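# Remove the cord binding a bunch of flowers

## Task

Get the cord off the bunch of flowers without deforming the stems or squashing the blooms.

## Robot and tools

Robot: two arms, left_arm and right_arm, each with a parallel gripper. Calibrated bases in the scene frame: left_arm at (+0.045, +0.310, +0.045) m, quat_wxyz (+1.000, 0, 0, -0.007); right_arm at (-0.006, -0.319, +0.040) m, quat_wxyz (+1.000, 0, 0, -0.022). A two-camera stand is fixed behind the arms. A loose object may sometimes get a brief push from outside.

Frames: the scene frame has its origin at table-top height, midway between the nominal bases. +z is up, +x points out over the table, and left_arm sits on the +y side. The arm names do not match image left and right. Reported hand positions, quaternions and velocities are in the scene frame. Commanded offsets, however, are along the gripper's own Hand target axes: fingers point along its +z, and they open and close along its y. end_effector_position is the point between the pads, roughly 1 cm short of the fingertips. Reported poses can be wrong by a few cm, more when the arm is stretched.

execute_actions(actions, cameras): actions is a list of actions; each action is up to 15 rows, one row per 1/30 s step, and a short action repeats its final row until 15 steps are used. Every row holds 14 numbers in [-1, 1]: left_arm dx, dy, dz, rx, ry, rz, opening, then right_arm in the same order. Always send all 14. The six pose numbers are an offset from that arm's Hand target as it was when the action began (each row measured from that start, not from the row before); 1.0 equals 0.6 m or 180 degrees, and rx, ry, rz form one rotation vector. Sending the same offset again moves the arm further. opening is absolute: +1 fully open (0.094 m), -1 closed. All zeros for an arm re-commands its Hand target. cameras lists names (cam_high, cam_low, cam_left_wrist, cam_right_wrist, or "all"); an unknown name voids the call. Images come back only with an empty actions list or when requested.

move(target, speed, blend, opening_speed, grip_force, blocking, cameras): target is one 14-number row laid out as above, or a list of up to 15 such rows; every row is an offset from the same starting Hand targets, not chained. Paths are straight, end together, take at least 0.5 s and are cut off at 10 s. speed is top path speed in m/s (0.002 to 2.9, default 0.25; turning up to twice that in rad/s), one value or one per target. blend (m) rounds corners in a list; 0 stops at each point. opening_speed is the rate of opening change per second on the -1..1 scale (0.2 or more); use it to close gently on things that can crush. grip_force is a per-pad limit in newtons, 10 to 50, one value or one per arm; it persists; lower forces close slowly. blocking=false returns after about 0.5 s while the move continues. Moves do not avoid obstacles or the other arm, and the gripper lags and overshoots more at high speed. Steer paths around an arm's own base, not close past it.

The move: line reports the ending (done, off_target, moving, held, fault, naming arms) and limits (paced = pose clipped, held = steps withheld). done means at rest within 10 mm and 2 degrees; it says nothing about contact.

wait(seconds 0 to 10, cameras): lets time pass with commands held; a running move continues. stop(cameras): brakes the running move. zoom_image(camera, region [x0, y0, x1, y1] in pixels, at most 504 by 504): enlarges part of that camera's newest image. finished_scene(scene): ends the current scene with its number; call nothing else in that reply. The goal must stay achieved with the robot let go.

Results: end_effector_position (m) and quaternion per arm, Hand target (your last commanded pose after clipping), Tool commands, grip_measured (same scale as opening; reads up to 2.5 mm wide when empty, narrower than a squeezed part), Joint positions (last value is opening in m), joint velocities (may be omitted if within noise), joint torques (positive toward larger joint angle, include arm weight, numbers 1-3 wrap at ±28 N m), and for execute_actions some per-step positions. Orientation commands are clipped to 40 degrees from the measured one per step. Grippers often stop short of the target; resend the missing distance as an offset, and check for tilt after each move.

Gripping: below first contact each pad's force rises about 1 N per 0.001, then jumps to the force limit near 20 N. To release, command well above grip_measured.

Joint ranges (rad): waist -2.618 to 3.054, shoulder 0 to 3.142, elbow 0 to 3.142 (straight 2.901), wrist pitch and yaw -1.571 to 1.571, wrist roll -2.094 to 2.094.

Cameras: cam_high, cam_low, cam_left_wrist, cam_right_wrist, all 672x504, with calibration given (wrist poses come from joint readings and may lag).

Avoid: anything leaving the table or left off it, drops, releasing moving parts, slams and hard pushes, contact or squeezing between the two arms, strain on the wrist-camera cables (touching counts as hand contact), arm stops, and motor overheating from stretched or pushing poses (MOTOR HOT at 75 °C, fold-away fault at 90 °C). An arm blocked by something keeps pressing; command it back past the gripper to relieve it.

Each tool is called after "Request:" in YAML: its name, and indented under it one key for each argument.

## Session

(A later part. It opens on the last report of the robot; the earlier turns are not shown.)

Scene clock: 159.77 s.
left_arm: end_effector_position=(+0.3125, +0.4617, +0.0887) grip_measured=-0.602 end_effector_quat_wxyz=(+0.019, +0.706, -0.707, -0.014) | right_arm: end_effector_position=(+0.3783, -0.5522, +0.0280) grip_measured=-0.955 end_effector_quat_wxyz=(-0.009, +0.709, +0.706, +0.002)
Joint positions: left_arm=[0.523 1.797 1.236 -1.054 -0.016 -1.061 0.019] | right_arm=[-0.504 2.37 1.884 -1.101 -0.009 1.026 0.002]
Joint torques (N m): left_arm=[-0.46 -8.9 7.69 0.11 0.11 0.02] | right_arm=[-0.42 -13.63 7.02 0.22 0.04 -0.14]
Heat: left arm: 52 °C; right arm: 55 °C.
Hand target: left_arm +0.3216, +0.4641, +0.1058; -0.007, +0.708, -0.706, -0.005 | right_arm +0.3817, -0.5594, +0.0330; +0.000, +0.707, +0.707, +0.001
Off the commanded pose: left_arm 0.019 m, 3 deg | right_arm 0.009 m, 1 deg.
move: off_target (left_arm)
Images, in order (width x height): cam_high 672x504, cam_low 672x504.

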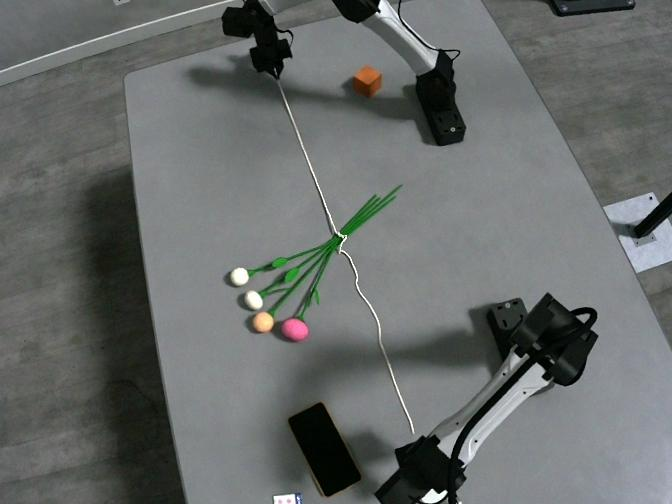

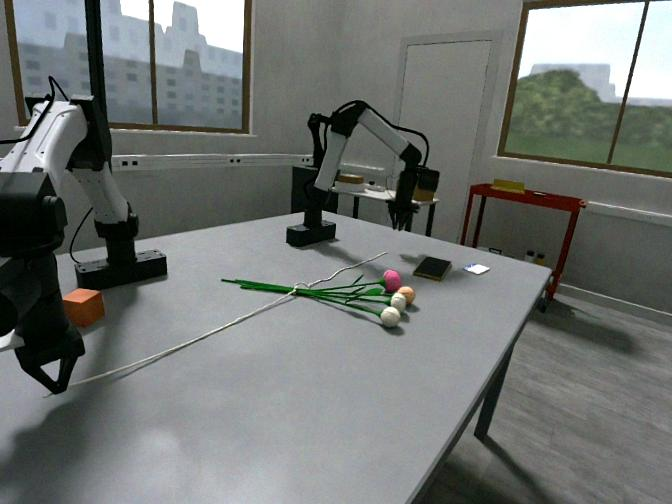

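Request:
move:
  target: [0.79,-0.03,0,0,0,-0.15,0,0,0,0,0,0,0,-1]
  cameras: ["all"]

Scene clock: 189.53 s.
left_arm: end_effector_position=(+0.3370, -0.0065, +0.0944) grip_measured=-0.002 end_effector_quat_wxyz=(-0.133, -0.624, +0.770, +0.013) | right_arm: end_effector_position=(+0.3783, -0.5522, +0.0281) grip_measured=-0.955 end_effector_quat_wxyz=(-0.009, +0.708, +0.706, +0.002)
Joint positions: left_arm=[-0.707 2.29 1.965 -1.317 0.258 -2.075 0.047] | right_arm=[-0.504 2.37 1.884 -1.101 -0.009 1.026 0.002]
Joint torques (N m): left_arm=[0.72 -8.77 8.09 -0.02 0.33 0] | right_arm=[-0.42 -13.68 7.02 0.24 0.04 -0.12]
Heat: left arm: 53 °C; right arm: 58 °C.
Hand target: left_arm +0.3405, -0.0099, +0.0980; +0.000, -0.844, +0.536, +0.004 | right_arm +0.3816, -0.5594, +0.0330; +0.000, +0.707, +0.707, +0.000
Off the commanded pose: left_arm 0.006 m, 42 deg; orientation clipped | right_arm 0.009 m, 1 deg.
joint sent to its limit (left arm) — joint 6 (wrist roll), lower limit. The joint targets are off in orientation, not in position.
move: off_target (left_arm); limits=paced
camera_calibration:
cam_left_wrist: T_world_to_cam=[[0.963784, -0.199208, -0.177305, -0.312468], [-0.0627449, -0.815567, 0.575251, -0.00237288], [-0.259199, -0.543293, -0.798529, 0.241264], [0, 0, 0, 1]] pos_world=[0.363538, 0.0668953, 0.138619]
cam_right_wrist: T_world_to_cam=[[-0.999629, -0.00518345, 0.0267214, 0.370511], [0.00672226, 0.904279, 0.426888, 0.52442], [-0.0263764, 0.42691, -0.903909, 0.36261], [0, 0, 0, 1]] pos_world=[0.376413, -0.627103, 0.0939968]

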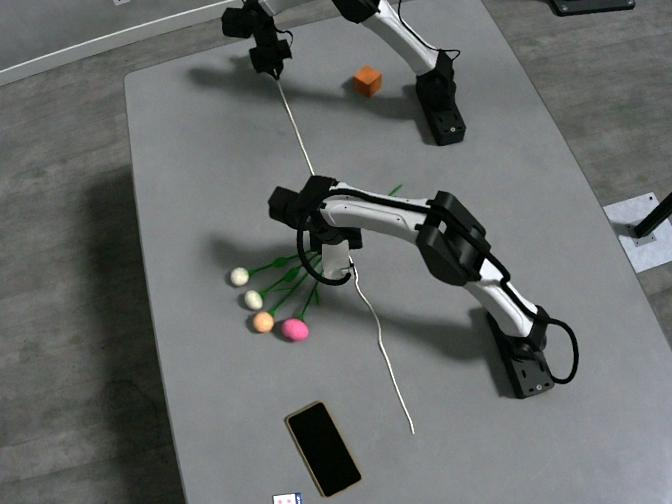

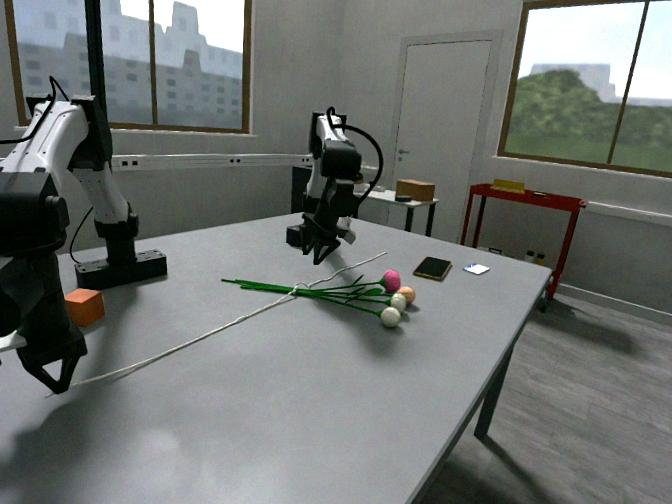

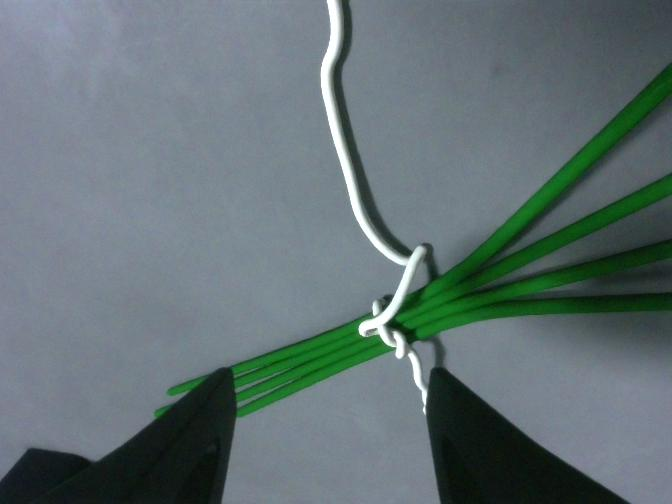

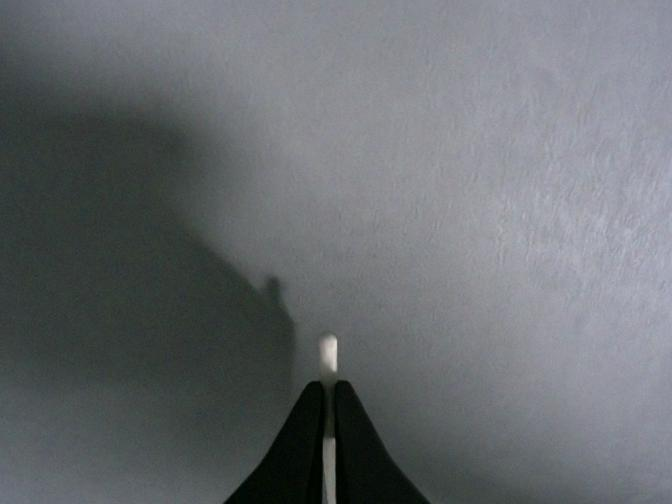

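Request:
move:
  target:
    - [0.06,0.02,0,0,0,0.5,0,0,0,0,0,0,0,-1]
    - [0.116,0.039,0,0,0,1.0,0,0,0,0,0,0,0,-1]
  speed: 0.5
  cameras: ["cam_high","cam_left_wrist"]

Scene clock: 213.03 s.
left_arm: end_effector_position=(+0.3476, -0.0799, +0.0952) grip_measured=-0.002 end_effector_quat_wxyz=(-0.008, +0.530, +0.848, -0.005) | right_arm: end_effector_position=(+0.3783, -0.5522, +0.0281) grip_measured=-0.955 end_effector_quat_wxyz=(-0.009, +0.708, +0.706, +0.002)
Joint positions: left_arm=[-0.891 2.625 2.601 -1.558 0.014 0.212 0.047] | right_arm=[-0.504 2.37 1.884 -1.101 -0.009 1.026 0.002]
Joint torques (N m): left_arm=[-0.44 -10.36 8.18 0.15 0.03 0.18] | right_arm=[-0.47 -13.61 7.02 0.24 0.05 -0.12]
Heat: left arm: 57 °C; right arm: 60 °C.
Hand target: left_arm +0.3488, -0.0828, +0.0975; -0.004, +0.536, +0.844, +0.000 | right_arm +0.3816, -0.5594, +0.0330; +0.000, +0.707, +0.707, +0.000
Off the commanded pose: left_arm 0.004 m, 1 deg | right_arm 0.009 m, 1 deg.
joint sent to its limit (left arm) — joint 4 (wrist pitch), lower limit. The joint targets still meet the commanded pose.
move: done
camera_calibration:
cam_left_wrist: T_world_to_cam=[[-0.889543, -0.456001, 0.0278666, 0.266953], [-0.401325, 0.809117, 0.429264, 0.199327], [-0.218292, 0.370665, -0.902749, 0.273523], [0, 0, 0, 1]] pos_world=[0.37717, -0.140934, 0.15392]
Images, in order (width x height): cam_high 672x504, cam_left_wrist 672x504.

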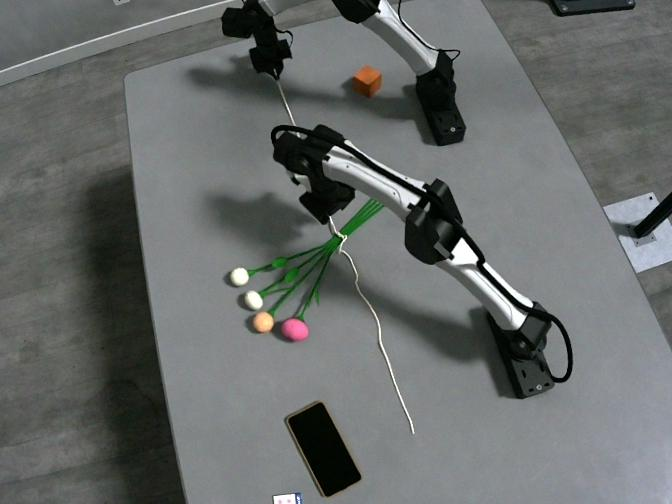

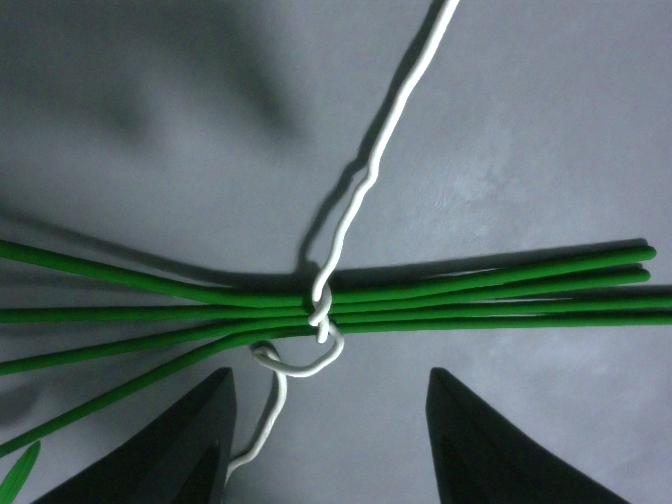

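Request:
move:
  target:
    - [0,0,0.1275,0,0,0,0,0,0,0,0,0,0,-1]
    - [0,0,0.1275,0,0,0,0,-0.16,0,0,0,0,0,-1]
  speed: [0.1,0.06]
  cameras: ["all"]

Scene clock: 232.00 s.
left_arm: end_effector_position=(+0.3543, -0.0974, +0.0284) grip_measured=-0.002 end_effector_quat_wxyz=(+0.019, +0.534, +0.845, -0.022) | right_arm: end_effector_position=(+0.3776, -0.6239, +0.0269) grip_measured=-0.955 end_effector_quat_wxyz=(-0.046, +0.702, +0.710, +0.019)
Joint positions: left_arm=[-0.897 2.603 2.29 -1.207 0.029 0.216 0.047] | right_arm=[-0.643 2.714 2.518 -1.463 -0.046 0.869 0.002]
Joint torques (N m): left_arm=[0.1 -11.28 3.69 0.08 -0.11 0.17] | right_arm=[-2.04 -15.98 7.73 0.76 0.43 -0.11]
Heat: left arm: 63 °C; right arm: 61 °C.
Hand target: left_arm +0.3484, -0.0824, +0.0211; -0.004, +0.536, +0.844, +0.000 | right_arm +0.3817, -0.6554, +0.0330; +0.000, +0.707, +0.707, +0.000
Off the commanded pose: left_arm 0.018 m, 4 deg | right_arm 0.032 m, 6 deg.
move: off_target (left_arm, right_arm)
camera_calibration:
cam_left_wrist: T_world_to_cam=[[-0.894788, -0.445467, 0.0302295, 0.269664], [-0.403989, 0.836584, 0.370027, 0.250045], [-0.190124, 0.318883, -0.928529, 0.206785], [0, 0, 0, 1]] pos_world=[0.381623, -0.154997, 0.0913307]
cam_right_wrist: T_world_to_cam=[[-0.998234, -0.0237233, 0.0544537, 0.356586], [0.0063256, 0.869102, 0.494593, 0.566151], [-0.0590592, 0.494064, -0.867417, 0.445398], [0, 0, 0, 1]] pos_world=[0.37868, -0.703639, 0.0869145]

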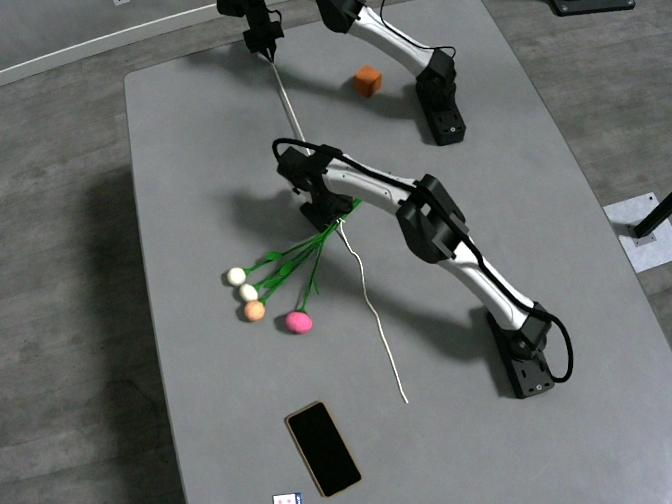

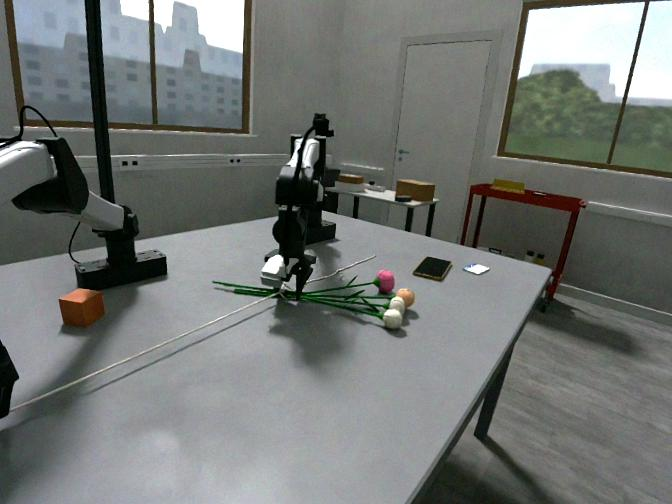

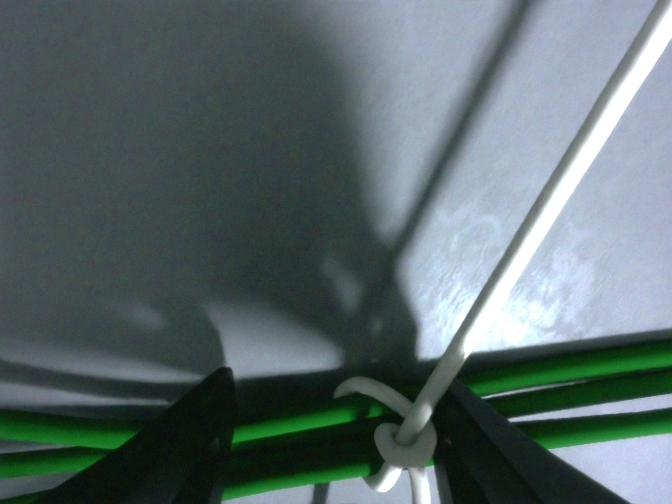

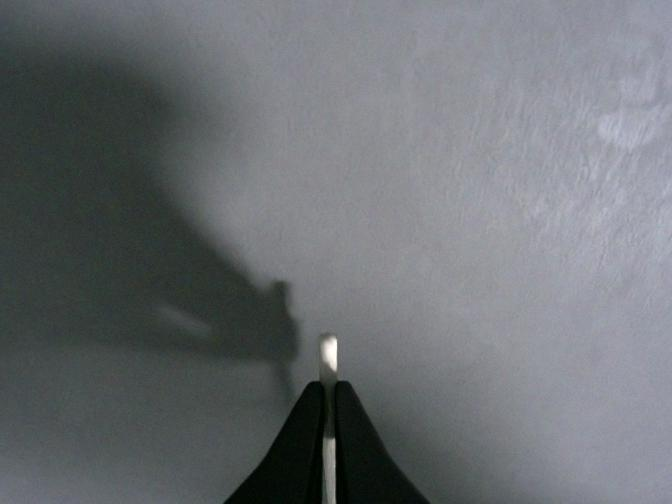

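Request:
move:
  target:
    - [0,0,0,0,0,0,0,0.12,0,0,0,0,0,-1]
    - [0,0,-0.13,0,0,0,0,0.12,0,0,0,0,0,-1]
  speed: 0.15
  cameras: ["cam_left_wrist","cam_high"]

Request:
zoom_image:
  camera: "cam_left_wrist"
  region: [180, 180, 480, 480]

Scene clock: 246.20 s.
left_arm: end_effector_position=(+0.3456, -0.0829, +0.0966) grip_measured=-0.002 end_effector_quat_wxyz=(-0.005, +0.535, +0.845, -0.007) | right_arm: end_effector_position=(+0.3769, -0.5745, +0.0119) grip_measured=-0.955 end_effector_quat_wxyz=(-0.030, +0.700, +0.714, +0.000)
Joint positions: left_arm=[-0.897 2.625 2.606 -1.558 0.017 0.218 0.047] | right_arm=[-0.548 2.486 2.028 -1.172 -0.011 0.959 0.002]
Joint torques (N m): left_arm=[0.14 -10.7 7.57 0.23 0 0.13] | right_arm=[-0.36 -19.95 4.38 0.39 0.06 0.16]
Heat: left arm: 67 °C; right arm: 63 °C.
Hand target: left_arm +0.3489, -0.0828, +0.0992; -0.004, +0.536, +0.844, +0.000 | right_arm +0.3817, -0.5834, +0.0329; +0.000, +0.707, +0.707, +0.000
Off the commanded pose: left_arm 0.004 m, 1 deg | right_arm 0.023 m, 4 deg.
joint sent to its limit (left arm) — joint 4 (wrist pitch), lower limit. The joint targets still meet the commanded pose.
move: off_target (right_arm)
camera_calibration:
cam_left_wrist: T_world_to_cam=[[-0.894723, -0.445599, 0.0302066, 0.266186], [-0.392342, 0.816499, 0.423554, 0.198387], [-0.213399, 0.367112, -0.905367, 0.273669], [0, 0, 0, 1]] pos_world=[0.374399, -0.143838, 0.155703]
Images, in order (width x height): cam_high 672x504, cam_left_wrist 672x504.

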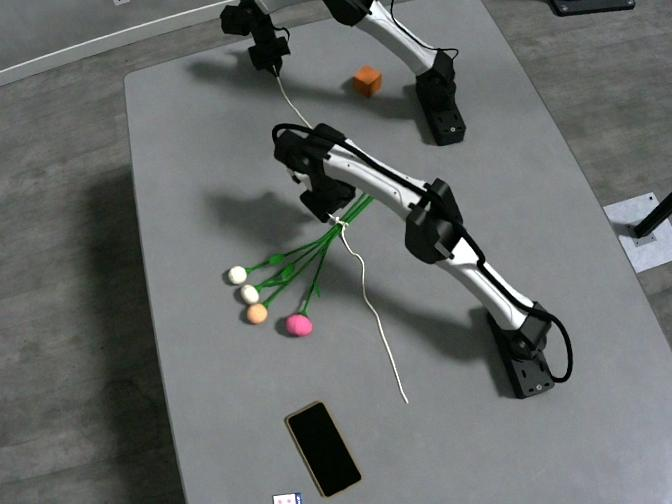

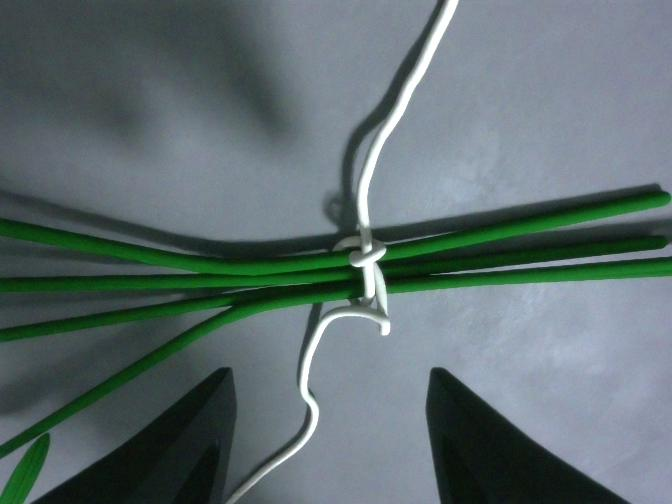

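Scaled by 1.680 from the camera's 672x504 image, which has a finer 960x720 frame.

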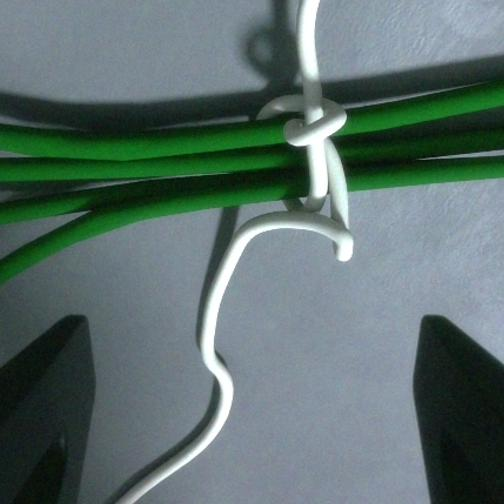

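Request:
move:
  target:
    - [0.0256,0.0426,-0.02,0,0,0.5,-0.2,0,0,0,0,0,0,-1]
    - [0.0256,0.0426,0.06,0,0,0.5,-0.2,0,0,0,0,0,0,-1]
  speed: 0.4
  cameras: ["cam_left_wrist","cam_low"]

Scene clock: 289.83 s.
left_arm: end_effector_position=(+0.3558, -0.0544, +0.0359) grip_measured=-0.198 end_effector_quat_wxyz=(-0.031, +0.975, +0.220, -0.023) | right_arm: end_effector_position=(+0.3769, -0.5745, +0.0119) grip_measured=-0.955 end_effector_quat_wxyz=(-0.030, +0.700, +0.714, +0.000)
Joint positions: left_arm=[-0.845 2.595 2.304 -1.356 0.012 1.838 0.038] | right_arm=[-0.548 2.486 2.028 -1.172 -0.011 0.959 0.002]
Joint torques (N m): left_arm=[0.66 -15.65 5.01 0.17 0.08 0.21] | right_arm=[-0.36 -19.96 4.4 0.39 0.07 0.15]
Heat: left arm: 72 °C; right arm: 68 °C.
Hand target: left_arm +0.3652, -0.0579, +0.0631; -0.003, +0.976, +0.217, -0.002 | right_arm +0.3817, -0.5834, +0.0329; +0.000, +0.707, +0.707, +0.000
Off the commanded pose: left_arm 0.029 m, 4 deg | right_arm 0.023 m, 4 deg.
move: off_target (left_arm, right_arm)
camera_calibration:
cam_left_wrist: T_world_to_cam=[[-0.445264, 0.891524, 0.0832218, 0.200723], [0.836769, 0.381227, 0.393045, -0.255105], [0.318683, 0.244646, -0.915745, 0.0148627], [0, 0, 0, 1]] pos_world=[0.298102, -0.085333, 0.0971736]
Images, in order (width x height): cam_low 672x504, cam_left_wrist 672x504.

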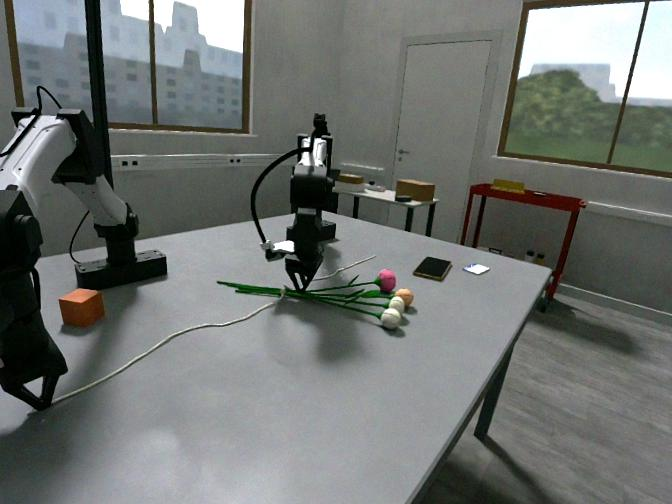

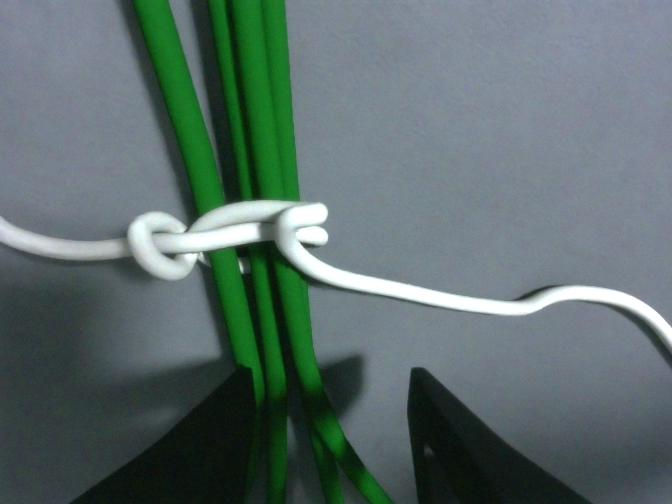

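Request:
move:
  target:
    - [-0.009,0.007,0,0,0,0,0.05,0,0,-0.02,0,0,0,-1]
    - [-0.009,0.007,0.065,0,0,0,0.05,0,0,-0.02,0,0,0,-1]
  speed: 0.1
  cameras: ["cam_left_wrist"]

Scene clock: 304.23 s.
left_arm: end_effector_position=(+0.3589, -0.0580, +0.0227) grip_measured=+0.048 end_effector_quat_wxyz=(-0.016, +0.975, +0.220, -0.015) | right_arm: end_effector_position=(+0.3757, -0.5736, +0.0172) grip_measured=-0.955 end_effector_quat_wxyz=(-0.031, +0.700, +0.713, +0.000)
Joint positions: left_arm=[-0.845 2.581 2.226 -1.26 0.012 1.838 0.049] | right_arm=[-0.548 2.474 2.028 -1.185 -0.011 0.959 0.002]
Joint torques (N m): left_arm=[-0.53 -12.15 3.7 0.52 0.09 0.09] | right_arm=[-0.4 -19.93 6.34 0.11 0.07 0.15]
Heat: left arm: 73 °C; right arm: 69 °C.
Hand target: left_arm +0.3619, -0.0639, +0.0241; -0.003, +0.976, +0.218, -0.002 | right_arm +0.3817, -0.5833, +0.0450; +0.000, +0.707, +0.707, +0.001
Off the commanded pose: left_arm 0.007 m, 2 deg | right_arm 0.030 m, 4 deg.
move: off_target (right_arm)
camera_calibration:
cam_left_wrist: T_world_to_cam=[[-0.447012, 0.893041, 0.0515547, 0.207991], [0.828126, 0.391351, 0.401313, -0.24767], [0.338213, 0.222085, -0.914489, -0.00570231], [0, 0, 0, 1]] pos_world=[0.300005, -0.0875521, 0.0834555]
Images, in order (width x height): cam_left_wrist 672x504.

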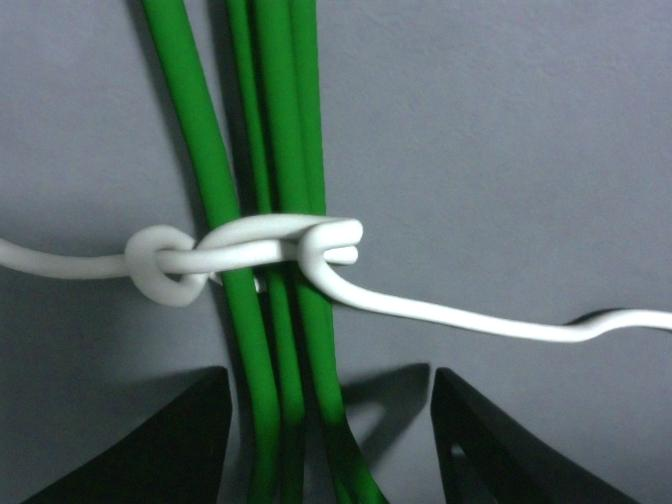

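Request:
move:
  target:
    - [0,0,0.007,0,0,0,0.05,0,0,-0.02,0,0,0,-1]
    - [0,0,0.007,0,0,0,-0.75,0,0,-0.02,0,0,0,-1]
  speed: 0.1
  grip_force: [12,50]
  cameras: ["cam_left_wrist"]

Scene clock: 320.37 s.
left_arm: end_effector_position=(+0.3674, -0.0690, +0.0216) grip_measured=-0.627 end_effector_quat_wxyz=(+0.010, +0.976, +0.219, -0.002) | right_arm: end_effector_position=(+0.3749, -0.5731, +0.0285) grip_measured=-0.955 end_effector_quat_wxyz=(-0.033, +0.700, +0.713, +0.000)
Joint positions: left_arm=[-0.847 2.576 2.214 -1.193 0.012 1.838 0.018] | right_arm=[-0.548 2.465 2.055 -1.226 -0.011 0.959 0.002]
Joint torques (N m): left_arm=[-0.35 -11.71 3.66 0.16 0.08 0.08] | right_arm=[-0.34 -19.66 6.9 0.11 0.06 0.16]
Heat: left arm: 77 °C; right arm: 72 °C. Fold the left arm in close to its base, or ease its load, before you think long.
Hand target: left_arm +0.3618, -0.0639, +0.0199; -0.003, +0.976, +0.217, -0.002 | right_arm +0.3817, -0.5833, +0.0569; +0.000, +0.707, +0.707, +0.001
Off the commanded pose: left_arm 0.008 m, 1 deg | right_arm 0.031 m, 4 deg.
MOTOR HOT: joint 2 (shoulder) of the left arm reports 77 °C; the controller's stop level is 90 °C. To cool a motor, set the load down, stop pushing, or move to a pose that needs little force.
grip_force (N): 12, 50
move: off_target (right_arm)
camera_calibration:
cam_left_wrist: T_world_to_cam=[[-0.446526, 0.894752, -0.00577163, 0.222708], [0.813021, 0.408415, 0.414963, -0.243416], [0.373646, 0.1806, -0.90982, -0.0231461], [0, 0, 0, 1]] pos_world=[0.305995, -0.0956734, 0.0812353]
Images, in order (width x height): cam_left_wrist 672x504.

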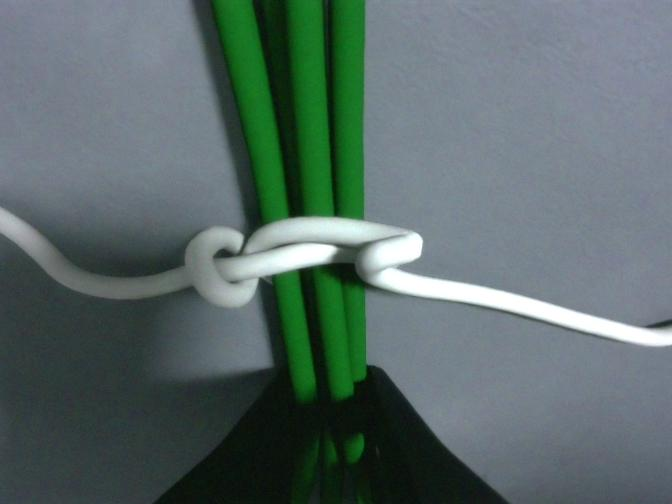

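Request:
move:
  target:
    - [0,0,-0.017,0,0,-0.33,-0.75,0,0,0,0,0,0,-1]
    - [0.117,-0.376,-0.017,0,0,-0.33,-0.75,0,0,0,0,0,0,-1]
  speed: [0.25,0.06]
  cameras: ["all"]

Scene clock: 335.63 s.
left_arm: end_effector_position=(+0.3211, +0.1704, +0.0188) grip_measured=-0.644 end_effector_quat_wxyz=(-0.027, +0.737, +0.676, -0.017) | right_arm: end_effector_position=(+0.3718, -0.5710, +0.0288) grip_measured=-0.955 end_effector_quat_wxyz=(-0.040, +0.700, +0.713, -0.002)
Joint positions: left_arm=[-0.446 1.935 1.111 -0.809 0.012 1.197 0.017] | right_arm=[-0.548 2.465 2.055 -1.242 -0.011 0.959 0.002]
Joint torques (N m): left_arm=[0.49 -10.04 4.29 0.27 0.05 0.24] | right_arm=[-0.39 -19.75 6.78 0.24 0.06 0.16]
Heat: left arm: 76 °C; right arm: 76 °C. Fold the left arm in close to its base, or ease its load, before you think long. Fold the right arm in close to its base, or ease its load, before you think long.
Hand target: left_arm +0.3297, +0.1703, +0.0313; -0.004, +0.740, +0.673, -0.001 | right_arm +0.3817, -0.5834, +0.0569; +0.000, +0.707, +0.707, +0.001
Off the commanded pose: left_arm 0.015 m, 3 deg | right_arm 0.032 m, 5 deg.
MOTOR HOT: joint 2 (shoulder) of the right arm reports 76 °C; the controller's stop level is 90 °C. To cool a motor, set the load down, stop pushing, or move to a pose that needs little force.
MOTOR HOT: still on. Joint 2 (shoulder) of the left arm reports 76 °C.
grip_force (N): 12, 50
move: off_target (left_arm, right_arm)
camera_calibration:
cam_left_wrist: T_world_to_cam=[[-0.995112, 0.0652197, 0.0741539, 0.303902], [0.0910197, 0.897036, 0.432483, -0.154199], [-0.0383123, 0.437118, -0.898588, 0.036768], [0, 0, 0, 1]] pos_world=[0.317861, 0.102429, 0.077192]
cam_right_wrist: T_world_to_cam=[[-0.996631, -0.0299032, 0.0763716, 0.347169], [0.00876763, 0.886986, 0.461714, 0.529579], [-0.0815472, 0.460828, -0.883735, 0.410439], [0, 0, 0, 1]] pos_world=[0.374826, -0.648489, 0.0916919]

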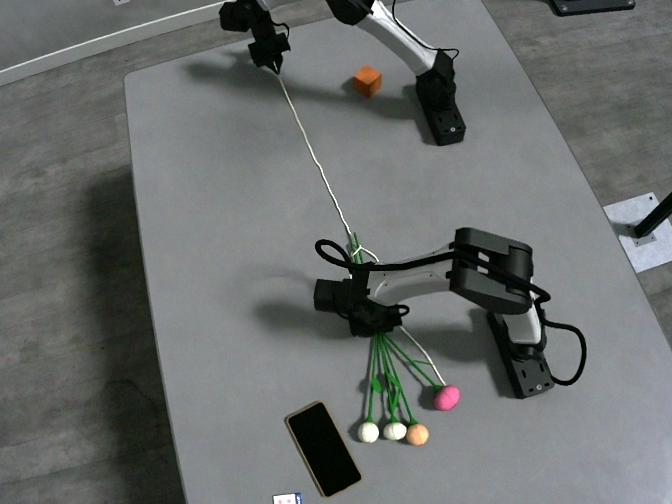

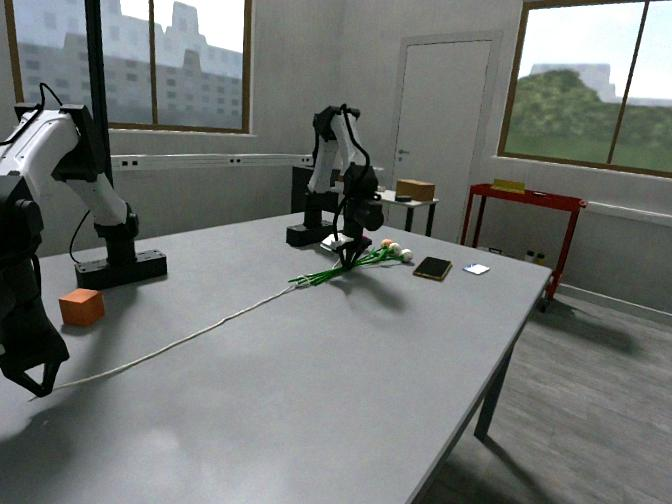

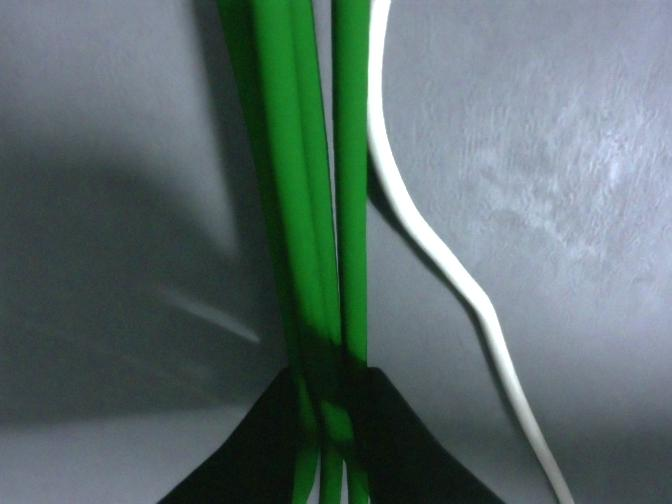

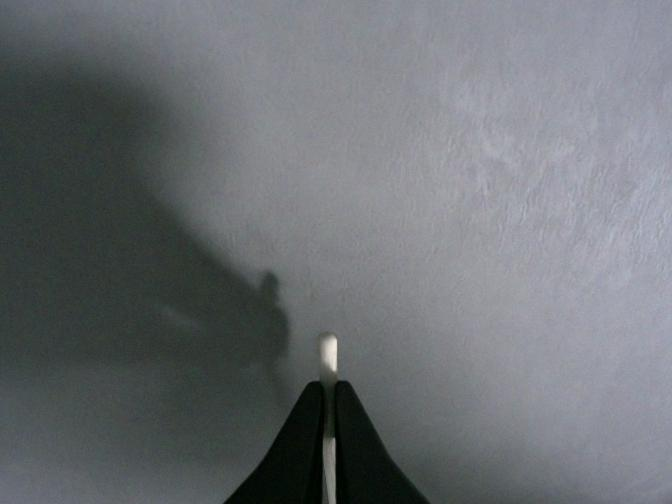

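Request:
move:
  target: [0.042,-0.088,0,0,0,0,-0.75,-0.112,-0.3,0.01,0,0,0,-1]
  speed: 0.08
  cameras: ["cam_high","cam_low"]

Request:
zoom_image:
  camera: "cam_high"
  region: [260, 180, 460, 380]

Scene clock: 355.77 s.
left_arm: end_effector_position=(+0.2721, +0.1993, +0.0238) grip_measured=-0.649 end_effector_quat_wxyz=(-0.022, +0.739, +0.674, -0.015) | right_arm: end_effector_position=(+0.1997, -0.6443, +0.0365) grip_measured=-0.955 end_effector_quat_wxyz=(-0.025, +0.711, +0.703, +0.009)
Joint positions: left_arm=[-0.429 1.727 0.86 -0.756 0.012 1.219 0.017] | right_arm=[-0.965 2.143 1.534 -1.014 -0.007 0.571 0.002]
Joint torques (N m): left_arm=[0.77 -7.8 4.19 0.27 0.04 0.2] | right_arm=[0.05 -16.43 4.14 0.45 0.01 -0.15]
Heat: left arm: 74 °C; right arm: 78 °C. Fold the left arm in close to its base, or ease its load, before you think long. Fold the right arm in close to its base, or ease its load, before you think long.
Hand target: left_arm +0.2795, +0.2004, +0.0318; -0.004, +0.740, +0.673, -0.001 | right_arm +0.2016, -0.6507, +0.0507; +0.000, +0.707, +0.707, +0.000
Off the commanded pose: left_arm 0.011 m, 3 deg | right_arm 0.016 m, 3 deg.
MOTOR HOT: still on. Joint 2 (shoulder) of the left arm reports 74 °C.
MOTOR HOT: still on. Joint 2 (shoulder) of the right arm reports 78 °C.
grip_force (N): 12, 50
move: off_target (left_arm, right_arm)
Images, in order (width x height): cam_high 672x504, cam_low 672x504.

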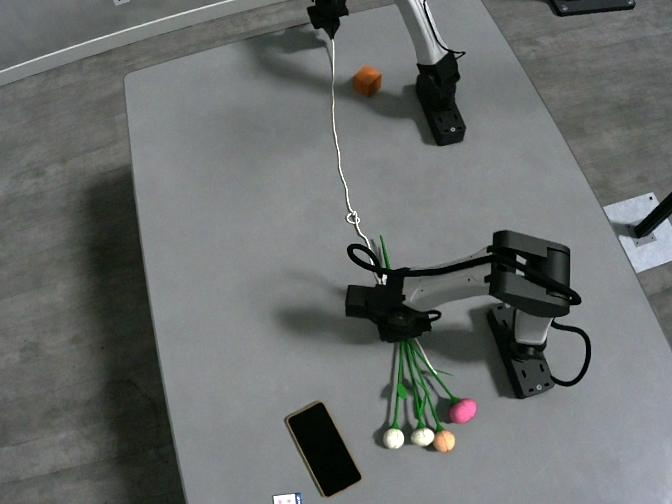

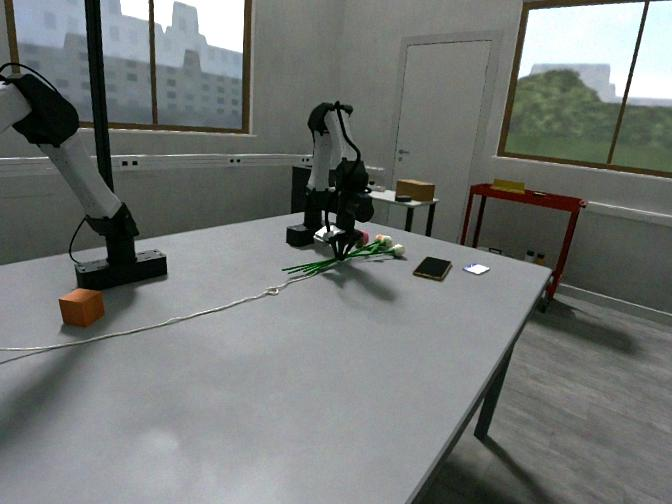

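Scaled by 2.520 from the camera's 672x504 image, which has a finer 960x720 frame.

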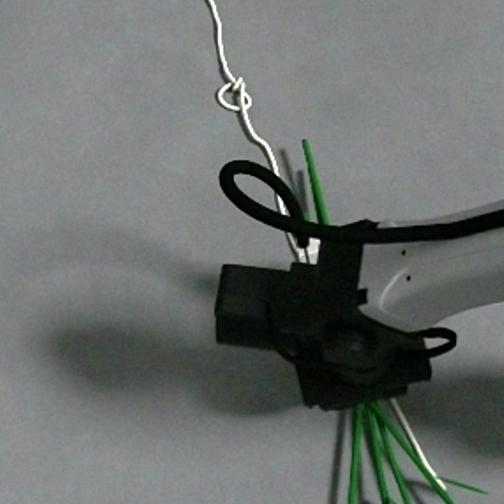

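Request:
move:
  target:
    - [0,0,-0.133,0,0,0,-0.75,0,0,0.03,0,0,0,-1]
    - [-0.18,0.218,-0.133,0,0,0,-0.75,0,0,0.03,0,0,0,-1]
  speed: 0.12
  cameras: ["cam_high","cam_low"]

Request:
zoom_image:
  camera: "cam_high"
  region: [260, 180, 460, 380]

Scene clock: 367.93 s.
left_arm: end_effector_position=(+0.3957, +0.0832, +0.1056) grip_measured=-0.746 end_effector_quat_wxyz=(-0.008, +0.740, +0.672, -0.008) | right_arm: end_effector_position=(+0.2010, -0.6465, +0.0276) grip_measured=-0.955 end_effector_quat_wxyz=(-0.012, +0.710, +0.704, +0.006)
Joint positions: left_arm=[-0.554 2.178 1.851 -1.262 0.011 1.098 0.012] | right_arm=[-0.965 2.143 1.497 -0.952 -0.007 0.571 0.002]
Joint torques (N m): left_arm=[-0.43 -8.44 8.39 0.17 0.06 0.05] | right_arm=[-0.05 -13.87 4.1 0.51 0 -0.13]
Heat: left arm: 70 °C; right arm: 76 °C. Fold the right arm in close to its base, or ease its load, before you think long.
Hand target: left_arm +0.3999, +0.0799, +0.1103; -0.004, +0.740, +0.672, -0.001 | right_arm +0.2017, -0.6507, +0.0327; +0.000, +0.707, +0.707, +0.000
Off the commanded pose: left_arm 0.007 m, 1 deg | right_arm 0.007 m, 2 deg.
MOTOR HOT: still on. Joint 2 (shoulder) of the right arm reports 76 °C.
MOTOR HOT: cleared for the motors of the left arm.
grip_force (N): 12, 50
move: done
Images, in order (width x height): cam_high 672x504, cam_low 672x504.

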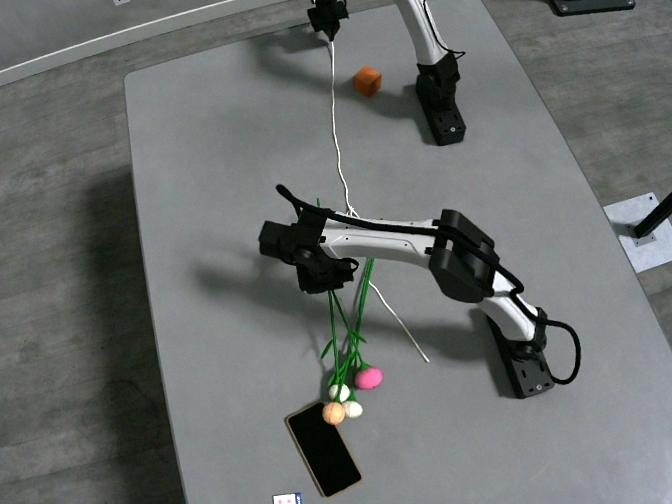

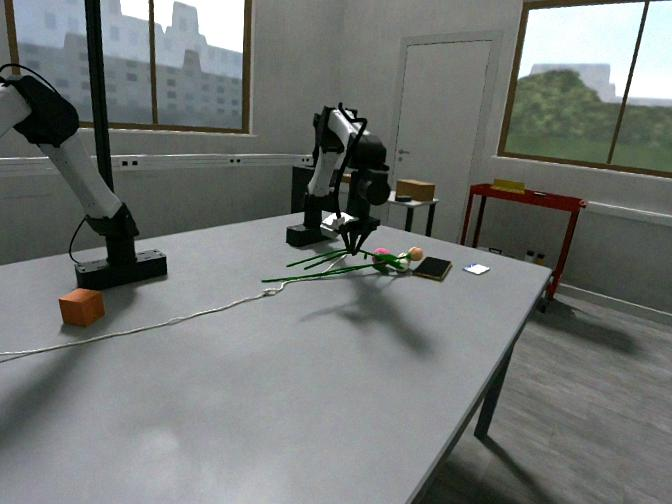

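Scaled by 2.520 from the camera's 672x504 image, which has a finer 960x720 frame.

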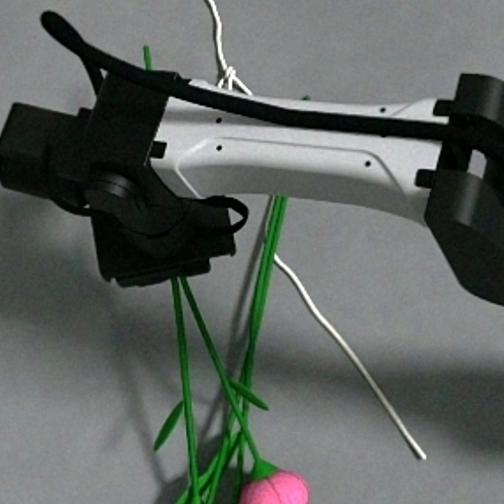

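Request:
move:
  target:
    - [-0.1,0.1,0,0,0,0,-0.75,0,0,0,0,0,0,-1]
    - [-0.1,0.1,0.145,0,0,0,-0.75,0,0,0,0,0,0,-1]
    - [-0.1,0.1,0.145,0,0,0,-0.3,0,0,0,0,0,0,-1]
    - [-0.1,0.1,-0.05,0,0,0,-0.3,0,0,0,0,0,0,-1]
    - [0.42,-0.1,-0.1,0,0,0,-0.3,0,0,0,0,0,0,-1]
  speed: [0.12,0.08,0.1,0.12,0.3]
  grip_force: 50
  cameras: ["cam_high","cam_low"]

Request:
zoom_image:
  camera: "cam_high"
  region: [260, 180, 460, 380]

Scene clock: 383.47 s.
left_arm: end_effector_position=(+0.3687, +0.3364, +0.1612) grip_measured=-0.302 end_effector_quat_wxyz=(-0.010, +0.736, +0.677, -0.011) | right_arm: end_effector_position=(+0.2010, -0.6465, +0.0276) grip_measured=-0.955 end_effector_quat_wxyz=(-0.012, +0.710, +0.704, +0.006)
Joint positions: left_arm=[0.096 1.8 1.533 -1.334 -0.002 1.735 0.033] | right_arm=[-0.965 2.143 1.497 -0.952 -0.007 0.571 0.002]
Joint torques (N m): left_arm=[0.02 -9.43 4.98 0.1 0.15 0.19] | right_arm=[-0.01 -13.86 4.12 0.51 0.01 -0.15]
Heat: left arm: 69 °C; right arm: 74 °C. Fold the right arm in close to its base, or ease its load, before you think long.
Hand target: left_arm +0.3646, +0.3363, +0.1718; -0.004, +0.740, +0.673, -0.001 | right_arm +0.2016, -0.6507, +0.0327; +0.000, +0.707, +0.707, +0.000
Off the commanded pose: left_arm 0.011 m, 2 deg | right_arm 0.007 m, 2 deg.
MOTOR HOT: still on. Joint 2 (shoulder) of the right arm reports 74 °C.
move: off_target (left_arm)
Images, in order (width x height): cam_high 672x504, cam_low 672x504.

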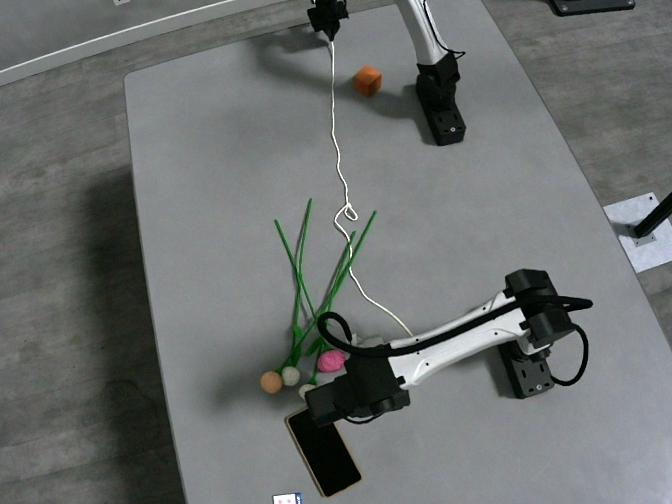

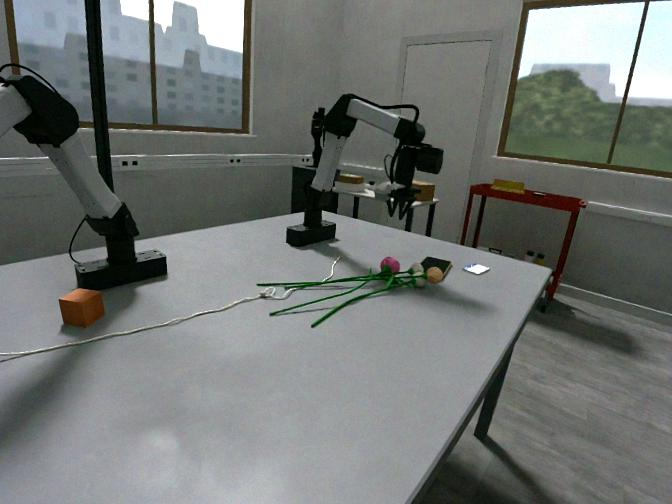

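Scaled by 2.520 from the camera's 672x504 image, which has a finer 960x720 frame.

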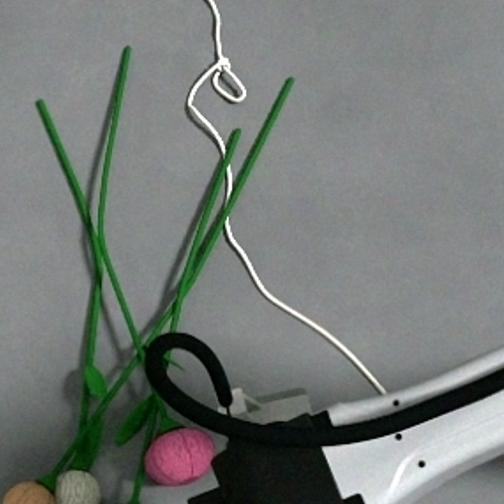

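Request:
move:
  target:
    - [0,0,0,0,0,0,-0.3,0,0,0.028,0,0,0,-1]
    - [0,0,0,0,0,0,-0.3,0,0,0.028,0,0,0,0.2]
    - [0,0,0,0,0,0,-0.3,0,0,-0.12,0,0,0,0.2]
    - [0,0,0,0,0,0,-0.3,0.718,0.112,-0.12,0,0,0,0.2]
  speed: [0.1,0.1,0.2,0.3]
  cameras: ["cam_right_wrist"]

Scene clock: 403.67 s.
left_arm: end_effector_position=(+0.3687, +0.3364, +0.1612) grip_measured=-0.302 end_effector_quat_wxyz=(-0.010, +0.736, +0.677, -0.011) | right_arm: end_effector_position=(+0.2603, -0.2217, +0.0994) grip_measured=+0.198 end_effector_quat_wxyz=(-0.010, +0.703, +0.711, -0.007)
Joint positions: left_arm=[0.096 1.8 1.533 -1.334 -0.002 1.736 0.033] | right_arm=[0.386 1.67 1.155 -1.077 -0.012 1.9 0.056]
Joint torques (N m): left_arm=[0.02 -9.42 5 0.1 0.14 0.21] | right_arm=[0.38 -7.38 6.9 0.24 0.07 0.17]
Heat: left arm: 69 °C; right arm: 71 °C.
Hand target: left_arm +0.3646, +0.3363, +0.1718; -0.004, +0.740, +0.672, -0.001 | right_arm +0.2687, -0.2199, +0.1051; +0.000, +0.707, +0.707, +0.000
Off the commanded pose: left_arm 0.011 m, 2 deg | right_arm 0.010 m, 2 deg.
MOTOR HOT: cleared for the motors of the right arm.
move: off_target (left_arm)
camera_calibration:
cam_right_wrist: T_world_to_cam=[[-0.998911, -0.0204782, 0.0419261, 0.247251], [-0.00113599, 0.908952, 0.416899, 0.199998], [-0.0466461, 0.416397, -0.907986, 0.286209], [0, 0, 0, 1]] pos_world=[0.260559, -0.295902, 0.166128]
Images, in order (width x height): cam_right_wrist 672x504.

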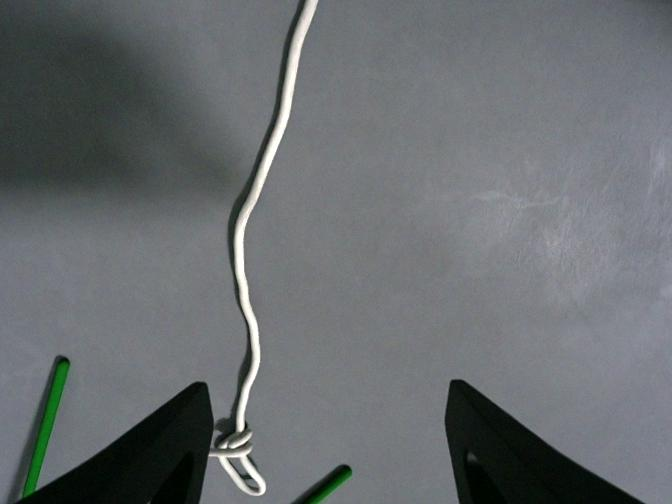

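Request:
move:
  target:
    - [0,0,0,0,0,0,-0.3,0,0.055,0,0,0,0,0.2]
    - [0,0,0,0,0,0,-0.3,0,0.055,0.162,0,0,0,0.2]
    - [0,0,0,0,0,0,-0.3,0,0.055,0.162,0,0,0,-1]
    - [0,0,0,0,0,0,-0.3,-0.02,0.055,0.135,0,0,0,-1]
    - [0,0,0,0,0,0,-0.3,-0.55,0.02,0.135,0,0,0,-1]
  speed: [0.15,0.1,0.1,0.1,0.15]
  cameras: ["cam_high","cam_low"]

Request:
zoom_image:
  camera: "cam_high"
  region: [230, 80, 460, 380]

Scene clock: 419.07 s.
left_arm: end_effector_position=(+0.3687, +0.3364, +0.1612) grip_measured=-0.302 end_effector_quat_wxyz=(-0.010, +0.736, +0.677, -0.011) | right_arm: end_effector_position=(+0.2755, -0.5448, +0.0194) grip_measured=-0.958 end_effector_quat_wxyz=(-0.007, +0.711, +0.703, +0.002)
Joint positions: left_arm=[0.096 1.8 1.533 -1.334 -0.002 1.736 0.033] | right_arm=[-0.634 2.053 1.32 -0.85 -0.006 0.904 0.002]
Joint torques (N m): left_arm=[0.02 -9.39 4.94 0.11 0.14 0.21] | right_arm=[0.23 -10.59 6.39 0.25 0 -0.13]
Heat: left arm: 69 °C; right arm: 68 °C.
Hand target: left_arm +0.3646, +0.3363, +0.1718; -0.004, +0.740, +0.672, -0.001 | right_arm +0.2808, -0.5498, +0.0239; +0.000, +0.707, +0.707, +0.000
Off the commanded pose: left_arm 0.011 m, 2 deg | right_arm 0.009 m, 1 deg.
move: off_target (left_arm)
Images, in order (width x height): cam_high 672x504, cam_low 672x504.

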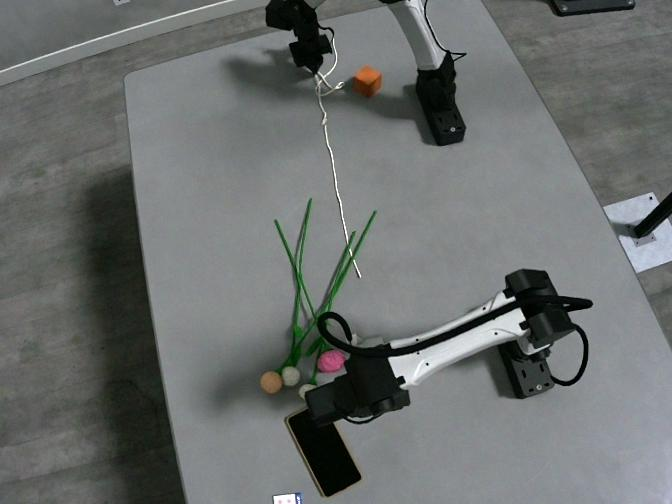

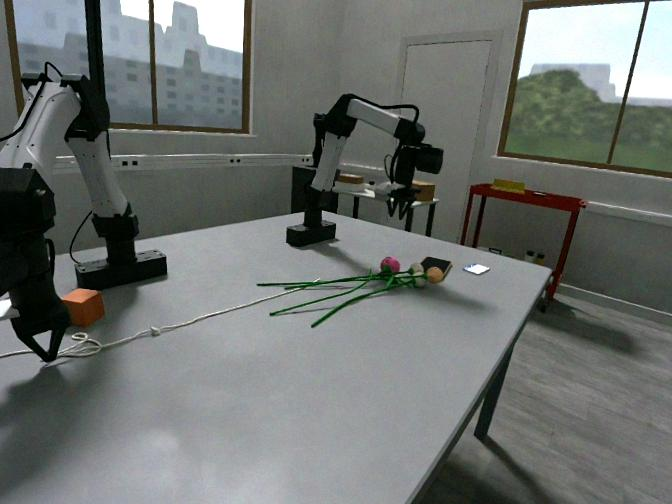

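Scaled by 1.680 from the camera's 672x504 image, which has a finer 960x720 frame.

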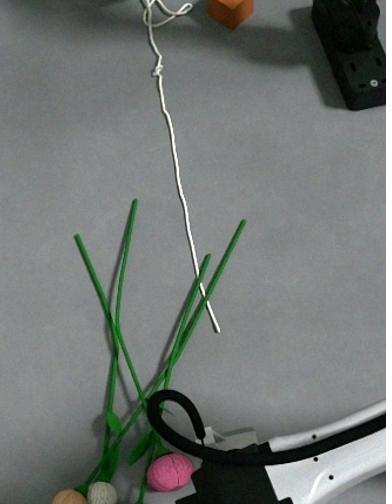

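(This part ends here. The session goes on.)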